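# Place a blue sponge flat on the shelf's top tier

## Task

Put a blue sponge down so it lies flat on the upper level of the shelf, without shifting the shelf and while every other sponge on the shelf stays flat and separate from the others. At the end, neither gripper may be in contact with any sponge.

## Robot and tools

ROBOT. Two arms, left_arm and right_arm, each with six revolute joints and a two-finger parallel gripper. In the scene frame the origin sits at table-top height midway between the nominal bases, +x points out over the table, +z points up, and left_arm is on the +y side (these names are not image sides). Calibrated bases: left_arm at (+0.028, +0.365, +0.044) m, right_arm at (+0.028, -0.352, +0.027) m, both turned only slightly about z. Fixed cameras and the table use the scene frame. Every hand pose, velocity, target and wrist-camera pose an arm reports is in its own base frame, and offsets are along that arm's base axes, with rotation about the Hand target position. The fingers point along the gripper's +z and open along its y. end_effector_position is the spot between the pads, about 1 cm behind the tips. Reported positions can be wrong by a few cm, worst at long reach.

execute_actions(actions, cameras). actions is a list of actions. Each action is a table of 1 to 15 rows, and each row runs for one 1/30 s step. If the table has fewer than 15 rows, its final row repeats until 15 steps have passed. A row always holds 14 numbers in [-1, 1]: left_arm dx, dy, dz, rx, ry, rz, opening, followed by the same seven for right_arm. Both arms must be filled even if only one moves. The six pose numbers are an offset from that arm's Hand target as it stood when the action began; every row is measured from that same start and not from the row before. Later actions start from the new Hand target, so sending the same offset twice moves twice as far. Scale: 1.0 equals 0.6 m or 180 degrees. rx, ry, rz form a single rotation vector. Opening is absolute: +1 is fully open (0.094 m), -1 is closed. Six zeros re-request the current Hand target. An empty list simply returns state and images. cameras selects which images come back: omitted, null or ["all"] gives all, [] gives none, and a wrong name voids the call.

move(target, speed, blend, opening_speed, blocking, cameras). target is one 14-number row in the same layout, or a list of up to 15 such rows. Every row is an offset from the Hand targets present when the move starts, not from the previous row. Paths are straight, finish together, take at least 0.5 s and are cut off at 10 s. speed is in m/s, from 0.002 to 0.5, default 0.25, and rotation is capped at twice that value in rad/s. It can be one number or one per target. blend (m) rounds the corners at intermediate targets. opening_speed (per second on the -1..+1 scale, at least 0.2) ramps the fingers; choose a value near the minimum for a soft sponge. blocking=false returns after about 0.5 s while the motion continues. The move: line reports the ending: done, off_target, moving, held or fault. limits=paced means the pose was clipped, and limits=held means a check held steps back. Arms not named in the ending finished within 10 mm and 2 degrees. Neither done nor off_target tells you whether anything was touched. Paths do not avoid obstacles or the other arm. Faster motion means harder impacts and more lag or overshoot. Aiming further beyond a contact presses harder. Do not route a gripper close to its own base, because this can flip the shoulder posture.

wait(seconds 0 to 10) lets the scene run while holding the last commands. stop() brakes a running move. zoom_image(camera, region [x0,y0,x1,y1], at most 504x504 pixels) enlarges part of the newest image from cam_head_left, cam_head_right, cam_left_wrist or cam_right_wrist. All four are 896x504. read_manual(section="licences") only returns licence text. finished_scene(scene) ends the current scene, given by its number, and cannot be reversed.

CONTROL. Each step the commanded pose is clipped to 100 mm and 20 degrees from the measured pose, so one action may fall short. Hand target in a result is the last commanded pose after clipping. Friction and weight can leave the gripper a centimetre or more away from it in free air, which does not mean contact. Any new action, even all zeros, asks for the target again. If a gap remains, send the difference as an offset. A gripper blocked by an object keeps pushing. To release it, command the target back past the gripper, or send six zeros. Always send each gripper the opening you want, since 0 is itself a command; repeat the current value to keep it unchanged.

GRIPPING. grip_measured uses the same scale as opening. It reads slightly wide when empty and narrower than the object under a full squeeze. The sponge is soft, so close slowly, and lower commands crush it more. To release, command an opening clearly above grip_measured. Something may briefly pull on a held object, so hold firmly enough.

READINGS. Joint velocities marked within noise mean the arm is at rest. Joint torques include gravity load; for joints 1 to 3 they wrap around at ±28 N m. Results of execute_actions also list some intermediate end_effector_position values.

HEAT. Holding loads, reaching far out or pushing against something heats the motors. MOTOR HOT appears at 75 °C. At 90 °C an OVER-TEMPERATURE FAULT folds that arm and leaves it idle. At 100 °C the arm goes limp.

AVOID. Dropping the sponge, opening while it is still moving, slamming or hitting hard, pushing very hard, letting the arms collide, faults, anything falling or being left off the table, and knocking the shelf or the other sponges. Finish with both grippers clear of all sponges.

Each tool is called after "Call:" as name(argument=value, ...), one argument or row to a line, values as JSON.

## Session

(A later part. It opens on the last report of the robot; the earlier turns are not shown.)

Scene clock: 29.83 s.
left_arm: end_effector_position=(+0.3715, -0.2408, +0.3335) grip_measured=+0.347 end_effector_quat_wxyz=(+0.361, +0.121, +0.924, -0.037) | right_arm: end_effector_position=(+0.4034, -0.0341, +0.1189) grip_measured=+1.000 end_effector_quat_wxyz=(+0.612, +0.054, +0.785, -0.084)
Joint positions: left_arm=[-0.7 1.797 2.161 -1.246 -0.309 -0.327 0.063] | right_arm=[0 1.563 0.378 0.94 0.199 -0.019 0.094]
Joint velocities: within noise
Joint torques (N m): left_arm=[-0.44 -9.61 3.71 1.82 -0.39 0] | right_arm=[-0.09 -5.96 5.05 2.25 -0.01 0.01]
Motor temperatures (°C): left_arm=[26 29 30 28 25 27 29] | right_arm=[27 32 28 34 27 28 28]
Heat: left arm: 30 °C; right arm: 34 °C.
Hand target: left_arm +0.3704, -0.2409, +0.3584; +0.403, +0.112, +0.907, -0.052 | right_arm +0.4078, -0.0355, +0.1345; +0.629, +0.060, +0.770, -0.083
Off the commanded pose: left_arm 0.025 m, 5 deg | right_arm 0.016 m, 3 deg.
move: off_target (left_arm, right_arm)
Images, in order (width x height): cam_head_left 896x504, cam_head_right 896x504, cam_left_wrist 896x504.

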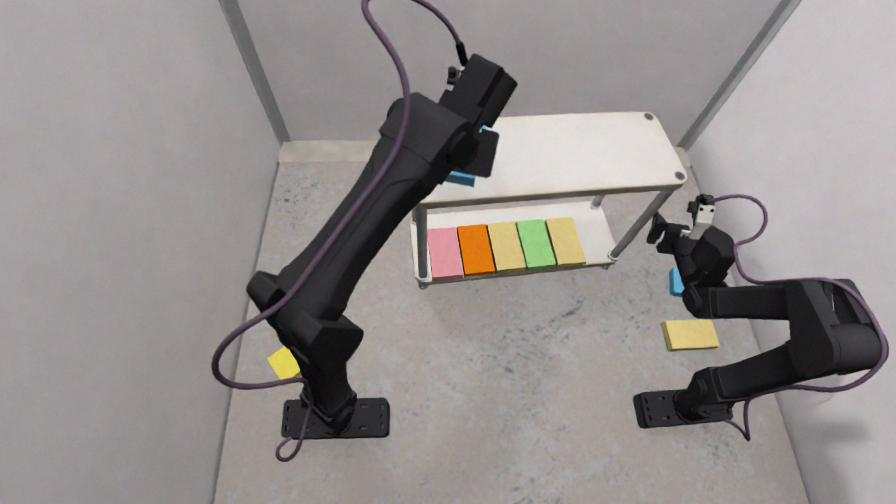

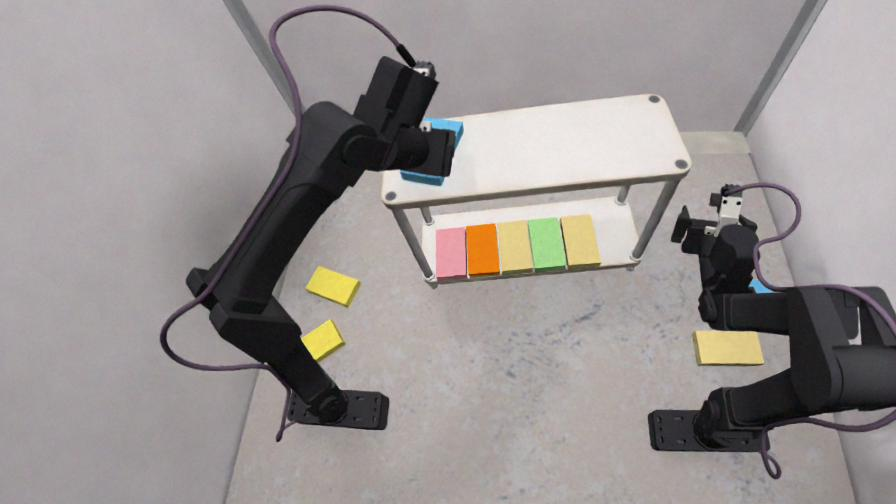

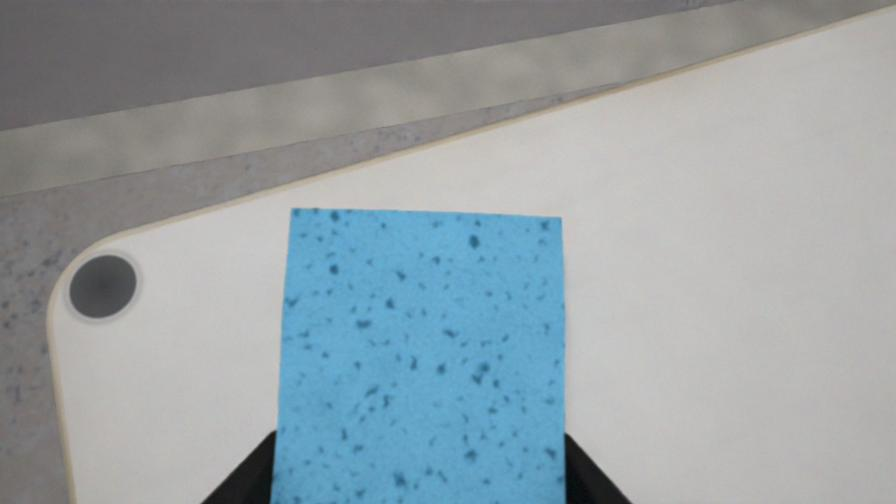

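Call:
move(
  target=[0,0,-0.012,0,0,0,0.15,0,0,0,0,0,0,1],
  speed=0.03,
  cameras=["cam_left_wrist","cam_head_right"],
)

Call:
zoom_image(
  camera="cam_head_right",
  region=[360, 80, 520, 220],
)

Scene clock: 31.33 s.
left_arm: end_effector_position=(+0.3715, -0.2407, +0.3304) grip_measured=+0.347 end_effector_quat_wxyz=(+0.367, +0.115, +0.922, -0.043) | right_arm: end_effector_position=(+0.4034, -0.0341, +0.1189) grip_measured=+1.000 end_effector_quat_wxyz=(+0.612, +0.054, +0.785, -0.084)
Joint positions: left_arm=[-0.7 1.77 2.101 -1.2 -0.309 -0.338 0.063] | right_arm=[0 1.563 0.378 0.94 0.199 -0.019 0.094]
Joint velocities: within noise
Joint torques (N m): left_arm=[-0.47 -9.17 3.64 1.77 -0.36 0.02] | right_arm=[-0.1 -5.96 5.05 2.25 -0.01 0]
Motor temperatures (°C): left_arm=[26 29 30 28 25 27 29] | right_arm=[27 32 28 35 27 28 28]
Heat: left arm: 30 °C; right arm: 35 °C.
Hand target: left_arm +0.3704, -0.2409, +0.3512; +0.403, +0.112, +0.907, -0.052 | right_arm +0.4078, -0.0355, +0.1345; +0.629, +0.060, +0.770, -0.083
Off the commanded pose: left_arm 0.021 m, 5 deg | right_arm 0.016 m, 3 deg.
move: off_target (left_arm, right_arm)
Images, in order (width x height): cam_head_right 896x504, cam_left_wrist 896x504.

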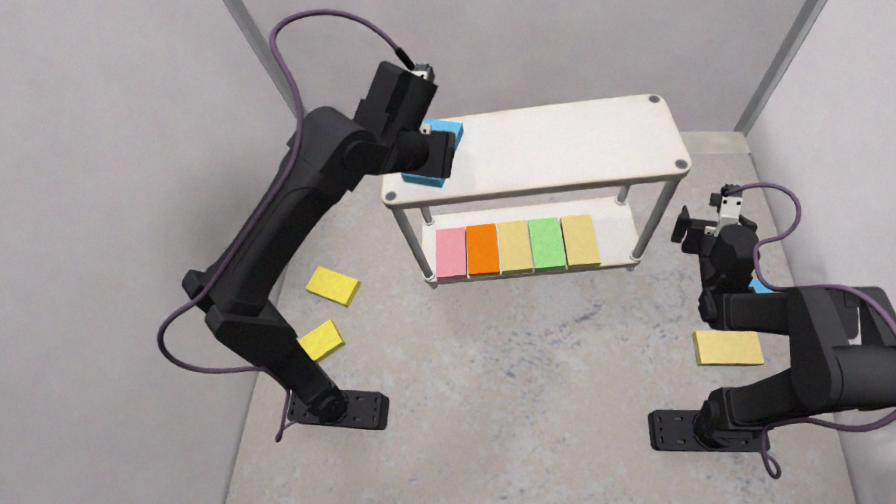

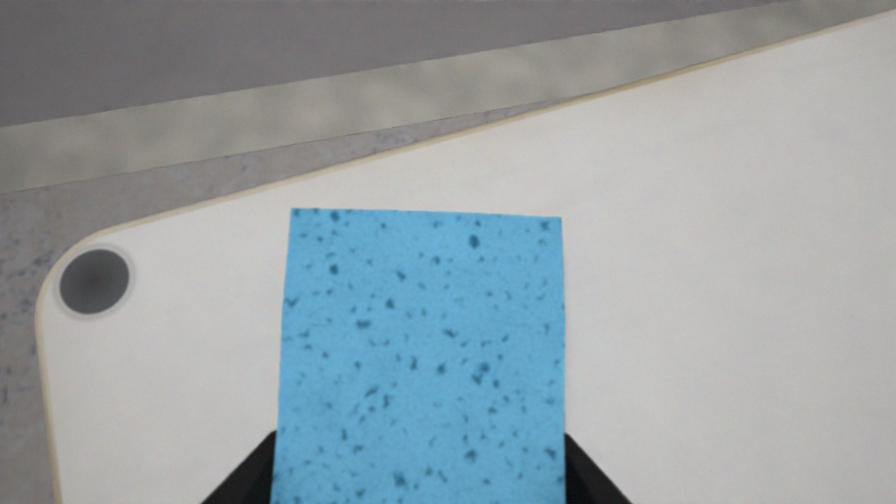

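Scaled by 3.150 from the camera's 896x504 image, which has a finer 1280x720 frame.

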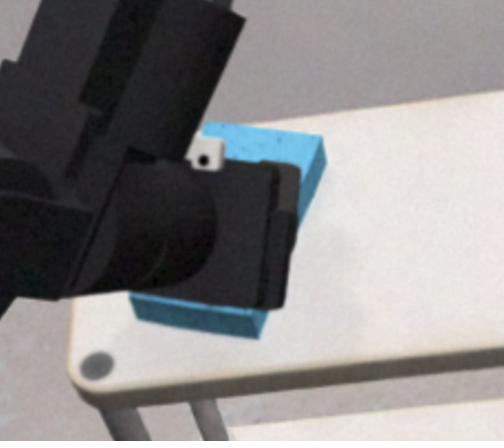

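Call:
move(
  target=[0,0,-0.014,0,0,0,0.15,0,0,0,0,0,0,1],
  speed=0.03,
  cameras=["cam_left_wrist"],
)

Call:
move(
  target=[0,0,-0.008,0,0,0,0.15,0,0,0,0,0,0,1],
  speed=0.03,
  cameras=["cam_left_wrist","cam_head_right"],
)

Call:
zoom_image(
  camera="cam_head_right",
  region=[360, 80, 520, 220],
)

Scene clock: 32.80 s.
left_arm: end_effector_position=(+0.3723, -0.2407, +0.3313) grip_measured=+0.347 end_effector_quat_wxyz=(+0.380, +0.111, +0.917, -0.050) | right_arm: end_effector_position=(+0.4034, -0.0341, +0.1189) grip_measured=+1.000 end_effector_quat_wxyz=(+0.612, +0.054, +0.785, -0.084)
Joint positions: left_arm=[-0.7 1.736 2.039 -1.141 -0.312 -0.338 0.063] | right_arm=[0 1.563 0.378 0.94 0.199 -0.019 0.094]
Joint velocities: within noise
Joint torques (N m): left_arm=[-0.47 -8.08 3.4 1.68 -0.35 0.03] | right_arm=[-0.1 -5.96 5.05 2.25 -0.01 0]
Motor temperatures (°C): left_arm=[26 29 30 28 25 27 29] | right_arm=[27 32 28 35 27 28 28]
Heat: left arm: 30 °C; right arm: 35 °C.
Hand target: left_arm +0.3704, -0.2409, +0.3428; +0.403, +0.112, +0.907, -0.052 | right_arm +0.4078, -0.0355, +0.1345; +0.629, +0.060, +0.770, -0.083
Off the commanded pose: left_arm 0.012 m, 3 deg | right_arm 0.016 m, 3 deg.
move: off_target (left_arm, right_arm)
Images, in order (width x height): cam_left_wrist 896x504.

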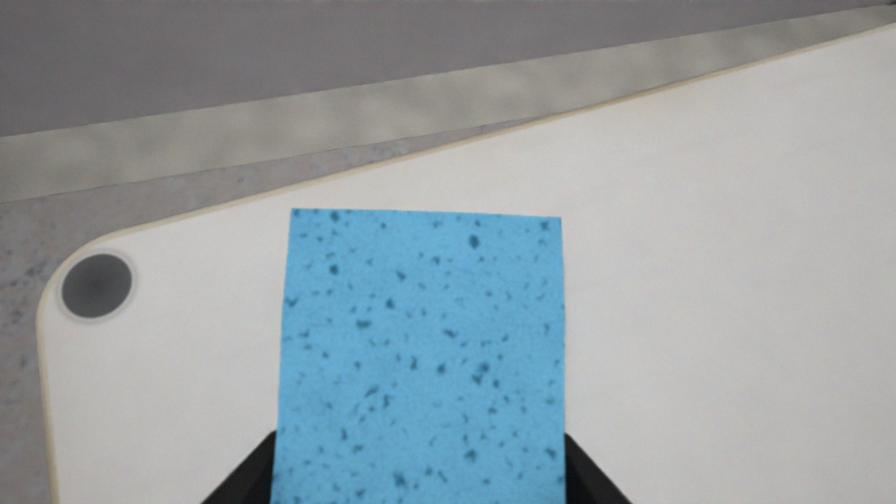

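Scene clock: 33.87 s.
left_arm: end_effector_position=(+0.3729, -0.2405, +0.3318) grip_measured=+0.347 end_effector_quat_wxyz=(+0.387, +0.109, +0.914, -0.053) | right_arm: end_effector_position=(+0.4034, -0.0341, +0.1189) grip_measured=+1.000 end_effector_quat_wxyz=(+0.612, +0.054, +0.785, -0.084)
Joint positions: left_arm=[-0.7 1.718 2.006 -1.107 -0.315 -0.338 0.063] | right_arm=[0 1.563 0.378 0.94 0.199 -0.019 0.094]
Joint velocities: within noise
Joint torques (N m): left_arm=[-0.49 -7.53 3.25 1.61 -0.3 0.03] | right_arm=[-0.1 -5.94 5.05 2.25 -0.01 0]
Motor temperatures (°C): left_arm=[26 29 30 28 25 27 29] | right_arm=[27 32 28 35 27 28 28]
Heat: left arm: 30 °C; right arm: 35 °C.
Hand target: left_arm +0.3704, -0.2409, +0.3380; +0.403, +0.112, +0.907, -0.052 | right_arm +0.4078, -0.0355, +0.1345; +0.629, +0.060, +0.770, -0.083
Off the commanded pose: left_arm 0.007 m, 2 deg | right_arm 0.016 m, 3 deg.
move: off_target (right_arm)
Images, in order (width x height): cam_head_right 896x504, cam_left_wrist 896x504.

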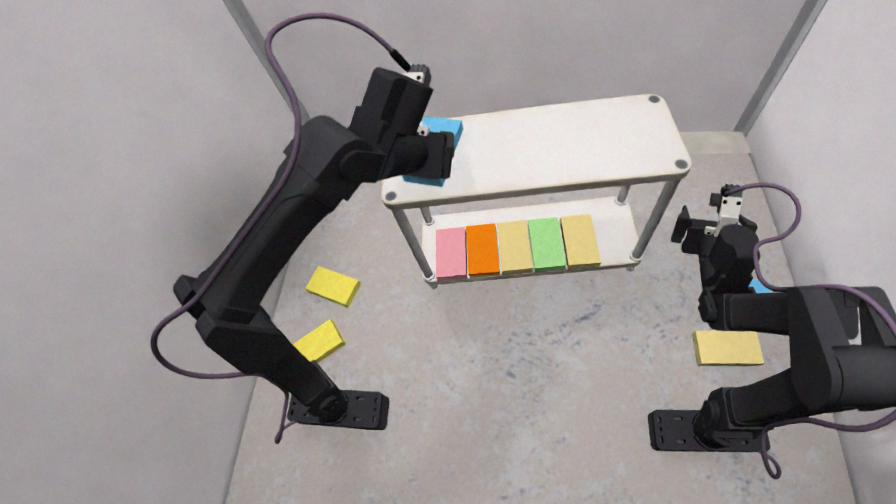

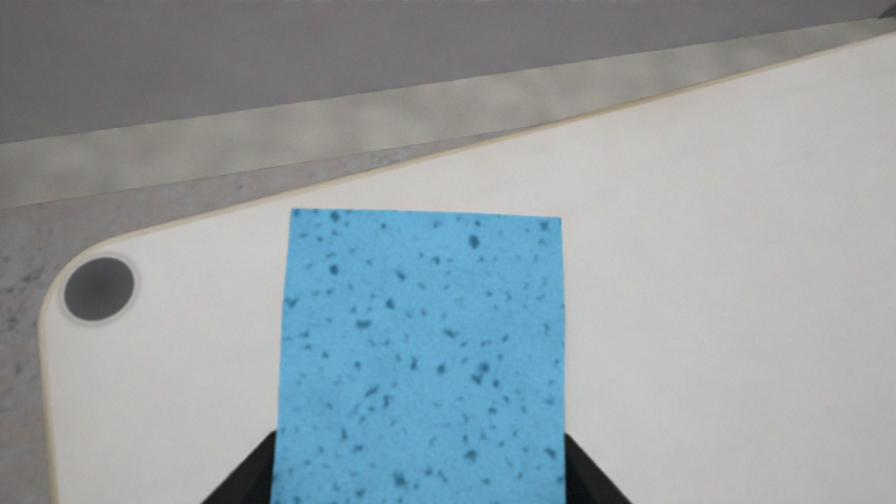

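Scaled by 3.150 from the camera's 896x504 image, which has a finer 1280x720 frame.

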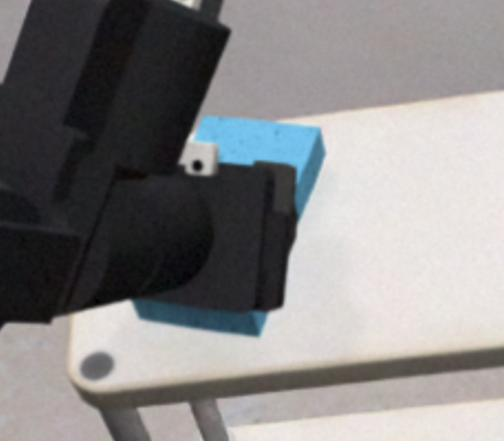

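Call:
move(
  target=[0,0,0,0.008,0.025,0,0.15,0,0,0,0,0,0,1],
  speed=0.05,
  cameras=[],
)

Call:
move(
  target=[0,0,0,0,0,0,0.98,0,0,0,0,0,0,1],
  opening_speed=0.5,
  cameras=["cam_left_wrist","cam_head_right"],
)

Call:
zoom_image(
  camera="cam_head_right",
  region=[360, 80, 520, 220],
)

Scene clock: 35.73 s.
left_arm: end_effector_position=(+0.3737, -0.2426, +0.3298) grip_measured=+0.347 end_effector_quat_wxyz=(+0.367, +0.113, +0.922, -0.044) | right_arm: end_effector_position=(+0.4034, -0.0341, +0.1189) grip_measured=+1.000 end_effector_quat_wxyz=(+0.612, +0.054, +0.785, -0.084)
Joint positions: left_arm=[-0.7 1.779 2.108 -1.197 -0.309 -0.341 0.063] | right_arm=[0 1.563 0.378 0.94 0.199 -0.019 0.094]
Joint velocities: within noise
Joint torques (N m): left_arm=[0.44 -5.63 8.46 0.94 -0.08 -0.07] | right_arm=[-0.1 -5.96 5.04 2.25 -0.01 0.01]
Motor temperatures (°C): left_arm=[26 29 30 28 25 27 29] | right_arm=[27 32 28 35 27 28 28]
Heat: left arm: 30 °C; right arm: 35 °C.
Hand target: left_arm +0.3704, -0.2409, +0.3380; +0.365, +0.115, +0.923, -0.045 | right_arm +0.4078, -0.0355, +0.1345; +0.629, +0.060, +0.770, -0.083
Off the commanded pose: left_arm 0.009 m, 0 deg | right_arm 0.016 m, 3 deg.
move: off_target (right_arm)
No camera images: "cameras" was empty.

Scene clock: 37.90 s.
left_arm: end_effector_position=(+0.3725, -0.2419, +0.3285) grip_measured=+0.978 end_effector_quat_wxyz=(+0.364, +0.115, +0.923, -0.042) | right_arm: end_effector_position=(+0.4034, -0.0341, +0.1189) grip_measured=+1.000 end_effector_quat_wxyz=(+0.612, +0.054, +0.785, -0.084)
Joint positions: left_arm=[-0.7 1.779 2.108 -1.205 -0.308 -0.34 0.093] | right_arm=[0 1.563 0.378 0.94 0.199 -0.019 0.094]
Joint velocities: within noise
Joint torques (N m): left_arm=[0.46 -5.55 8.59 0.99 -0.07 -0.07] | right_arm=[-0.09 -5.97 5.05 2.25 -0.01 0]
Motor temperatures (°C): left_arm=[26 29 30 28 25 27 29] | right_arm=[27 32 28 35 27 28 28]
Heat: left arm: 30 °C; right arm: 35 °C.
Hand target: left_arm +0.3704, -0.2409, +0.3380; +0.365, +0.115, +0.923, -0.045 | right_arm +0.4078, -0.0355, +0.1345; +0.629, +0.060, +0.770, -0.083
Off the commanded pose: left_arm 0.010 m, 0 deg | right_arm 0.016 m, 3 deg.
move: off_target (right_arm)
Images, in order (width x height): cam_head_right 896x504, cam_left_wrist 896x504.

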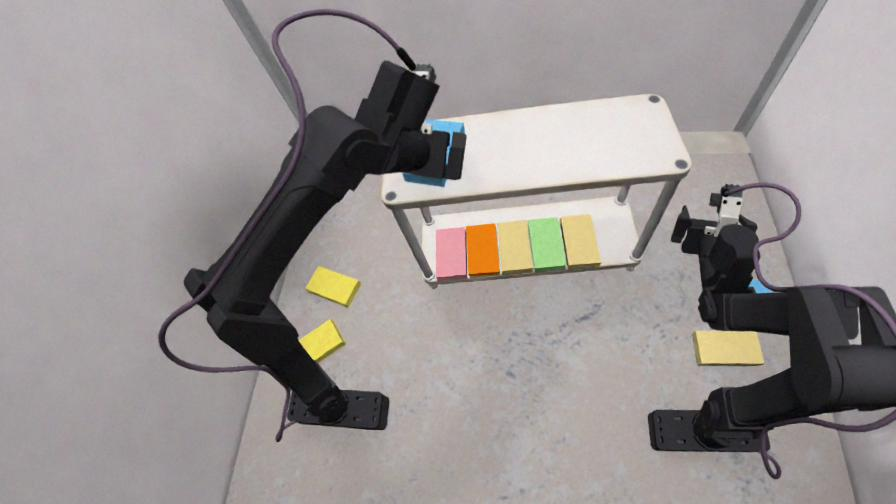

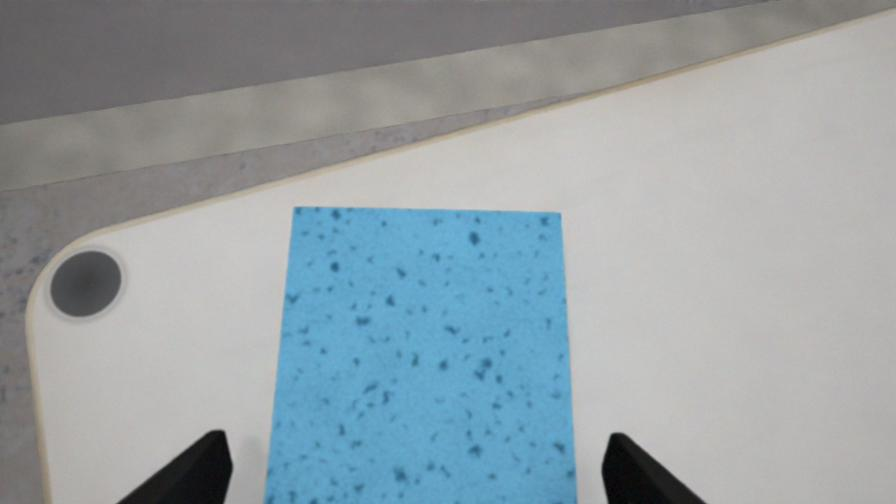

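Scaled by 3.150 from the camera's 896x504 image, which has a finer 1280x720 frame.

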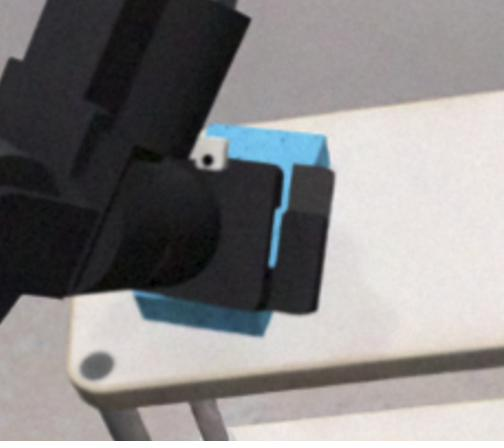

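Call:
move(
  target=[
    [-0.06,0.02,0.10,0,0,0,1,0,0,0,0,0,0,1],
    [-0.2,0.06,0.16,0,0,0,1,0,0,0,0,0,0,1],
  ],
  blend=[0.03,0],
  speed=0.15,
  cameras=["cam_left_wrist","cam_head_right"],
)

Scene clock: 40.17 s.
left_arm: end_effector_position=(+0.2523, -0.2161, +0.4382) grip_measured=+0.998 end_effector_quat_wxyz=(+0.422, +0.125, +0.892, -0.103) | right_arm: end_effector_position=(+0.4034, -0.0341, +0.1189) grip_measured=+1.000 end_effector_quat_wxyz=(+0.612, +0.054, +0.785, -0.084)
Joint positions: left_arm=[-0.935 1.576 2.354 -1.53 -0.426 -0.47 0.094] | right_arm=[0 1.563 0.378 0.94 0.199 -0.019 0.094]
Joint velocities: within noise
Joint torques (N m): left_arm=[-0.38 -3.55 2.51 1.1 -0.44 -0.1] | right_arm=[-0.09 -5.96 5.05 2.25 -0.01 0]
Motor temperatures (°C): left_arm=[26 29 30 28 25 27 29] | right_arm=[27 32 28 36 27 28 28]
Heat: left arm: 30 °C; right arm: 36 °C.
Hand target: left_arm +0.2504, -0.2049, +0.4340; +0.365, +0.115, +0.923, -0.045 | right_arm +0.4078, -0.0355, +0.1345; +0.629, +0.060, +0.770, -0.083
Off the commanded pose: left_arm 0.012 m, 10 deg | right_arm 0.016 m, 3 deg.
joint sent to its limit (left arm) — joint 4 (wrist pitch), lower limit. The joint targets are off in position and orientation.
move: off_target (left_arm, right_arm)
Images, in order (width x height): cam_head_right 896x504, cam_left_wrist 896x504.

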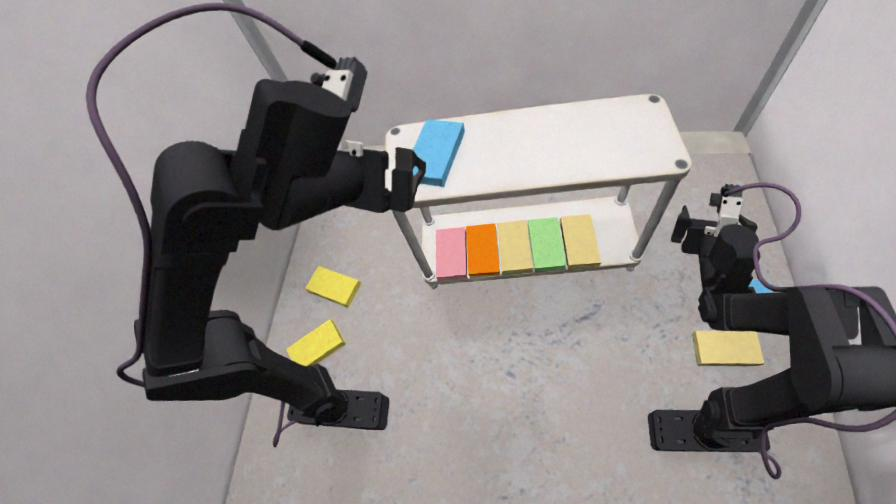

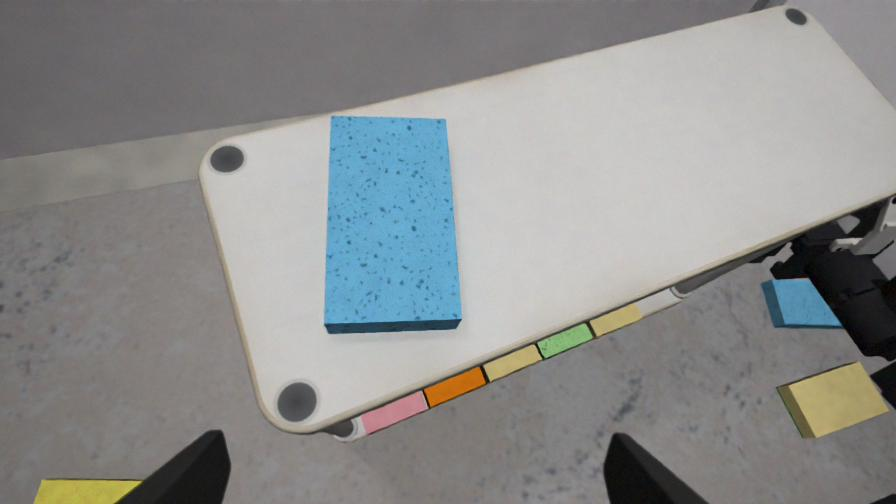

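Flat, well on.

Call:
finished_scene(
  scene=2,
)

The scene is finished: the task was done.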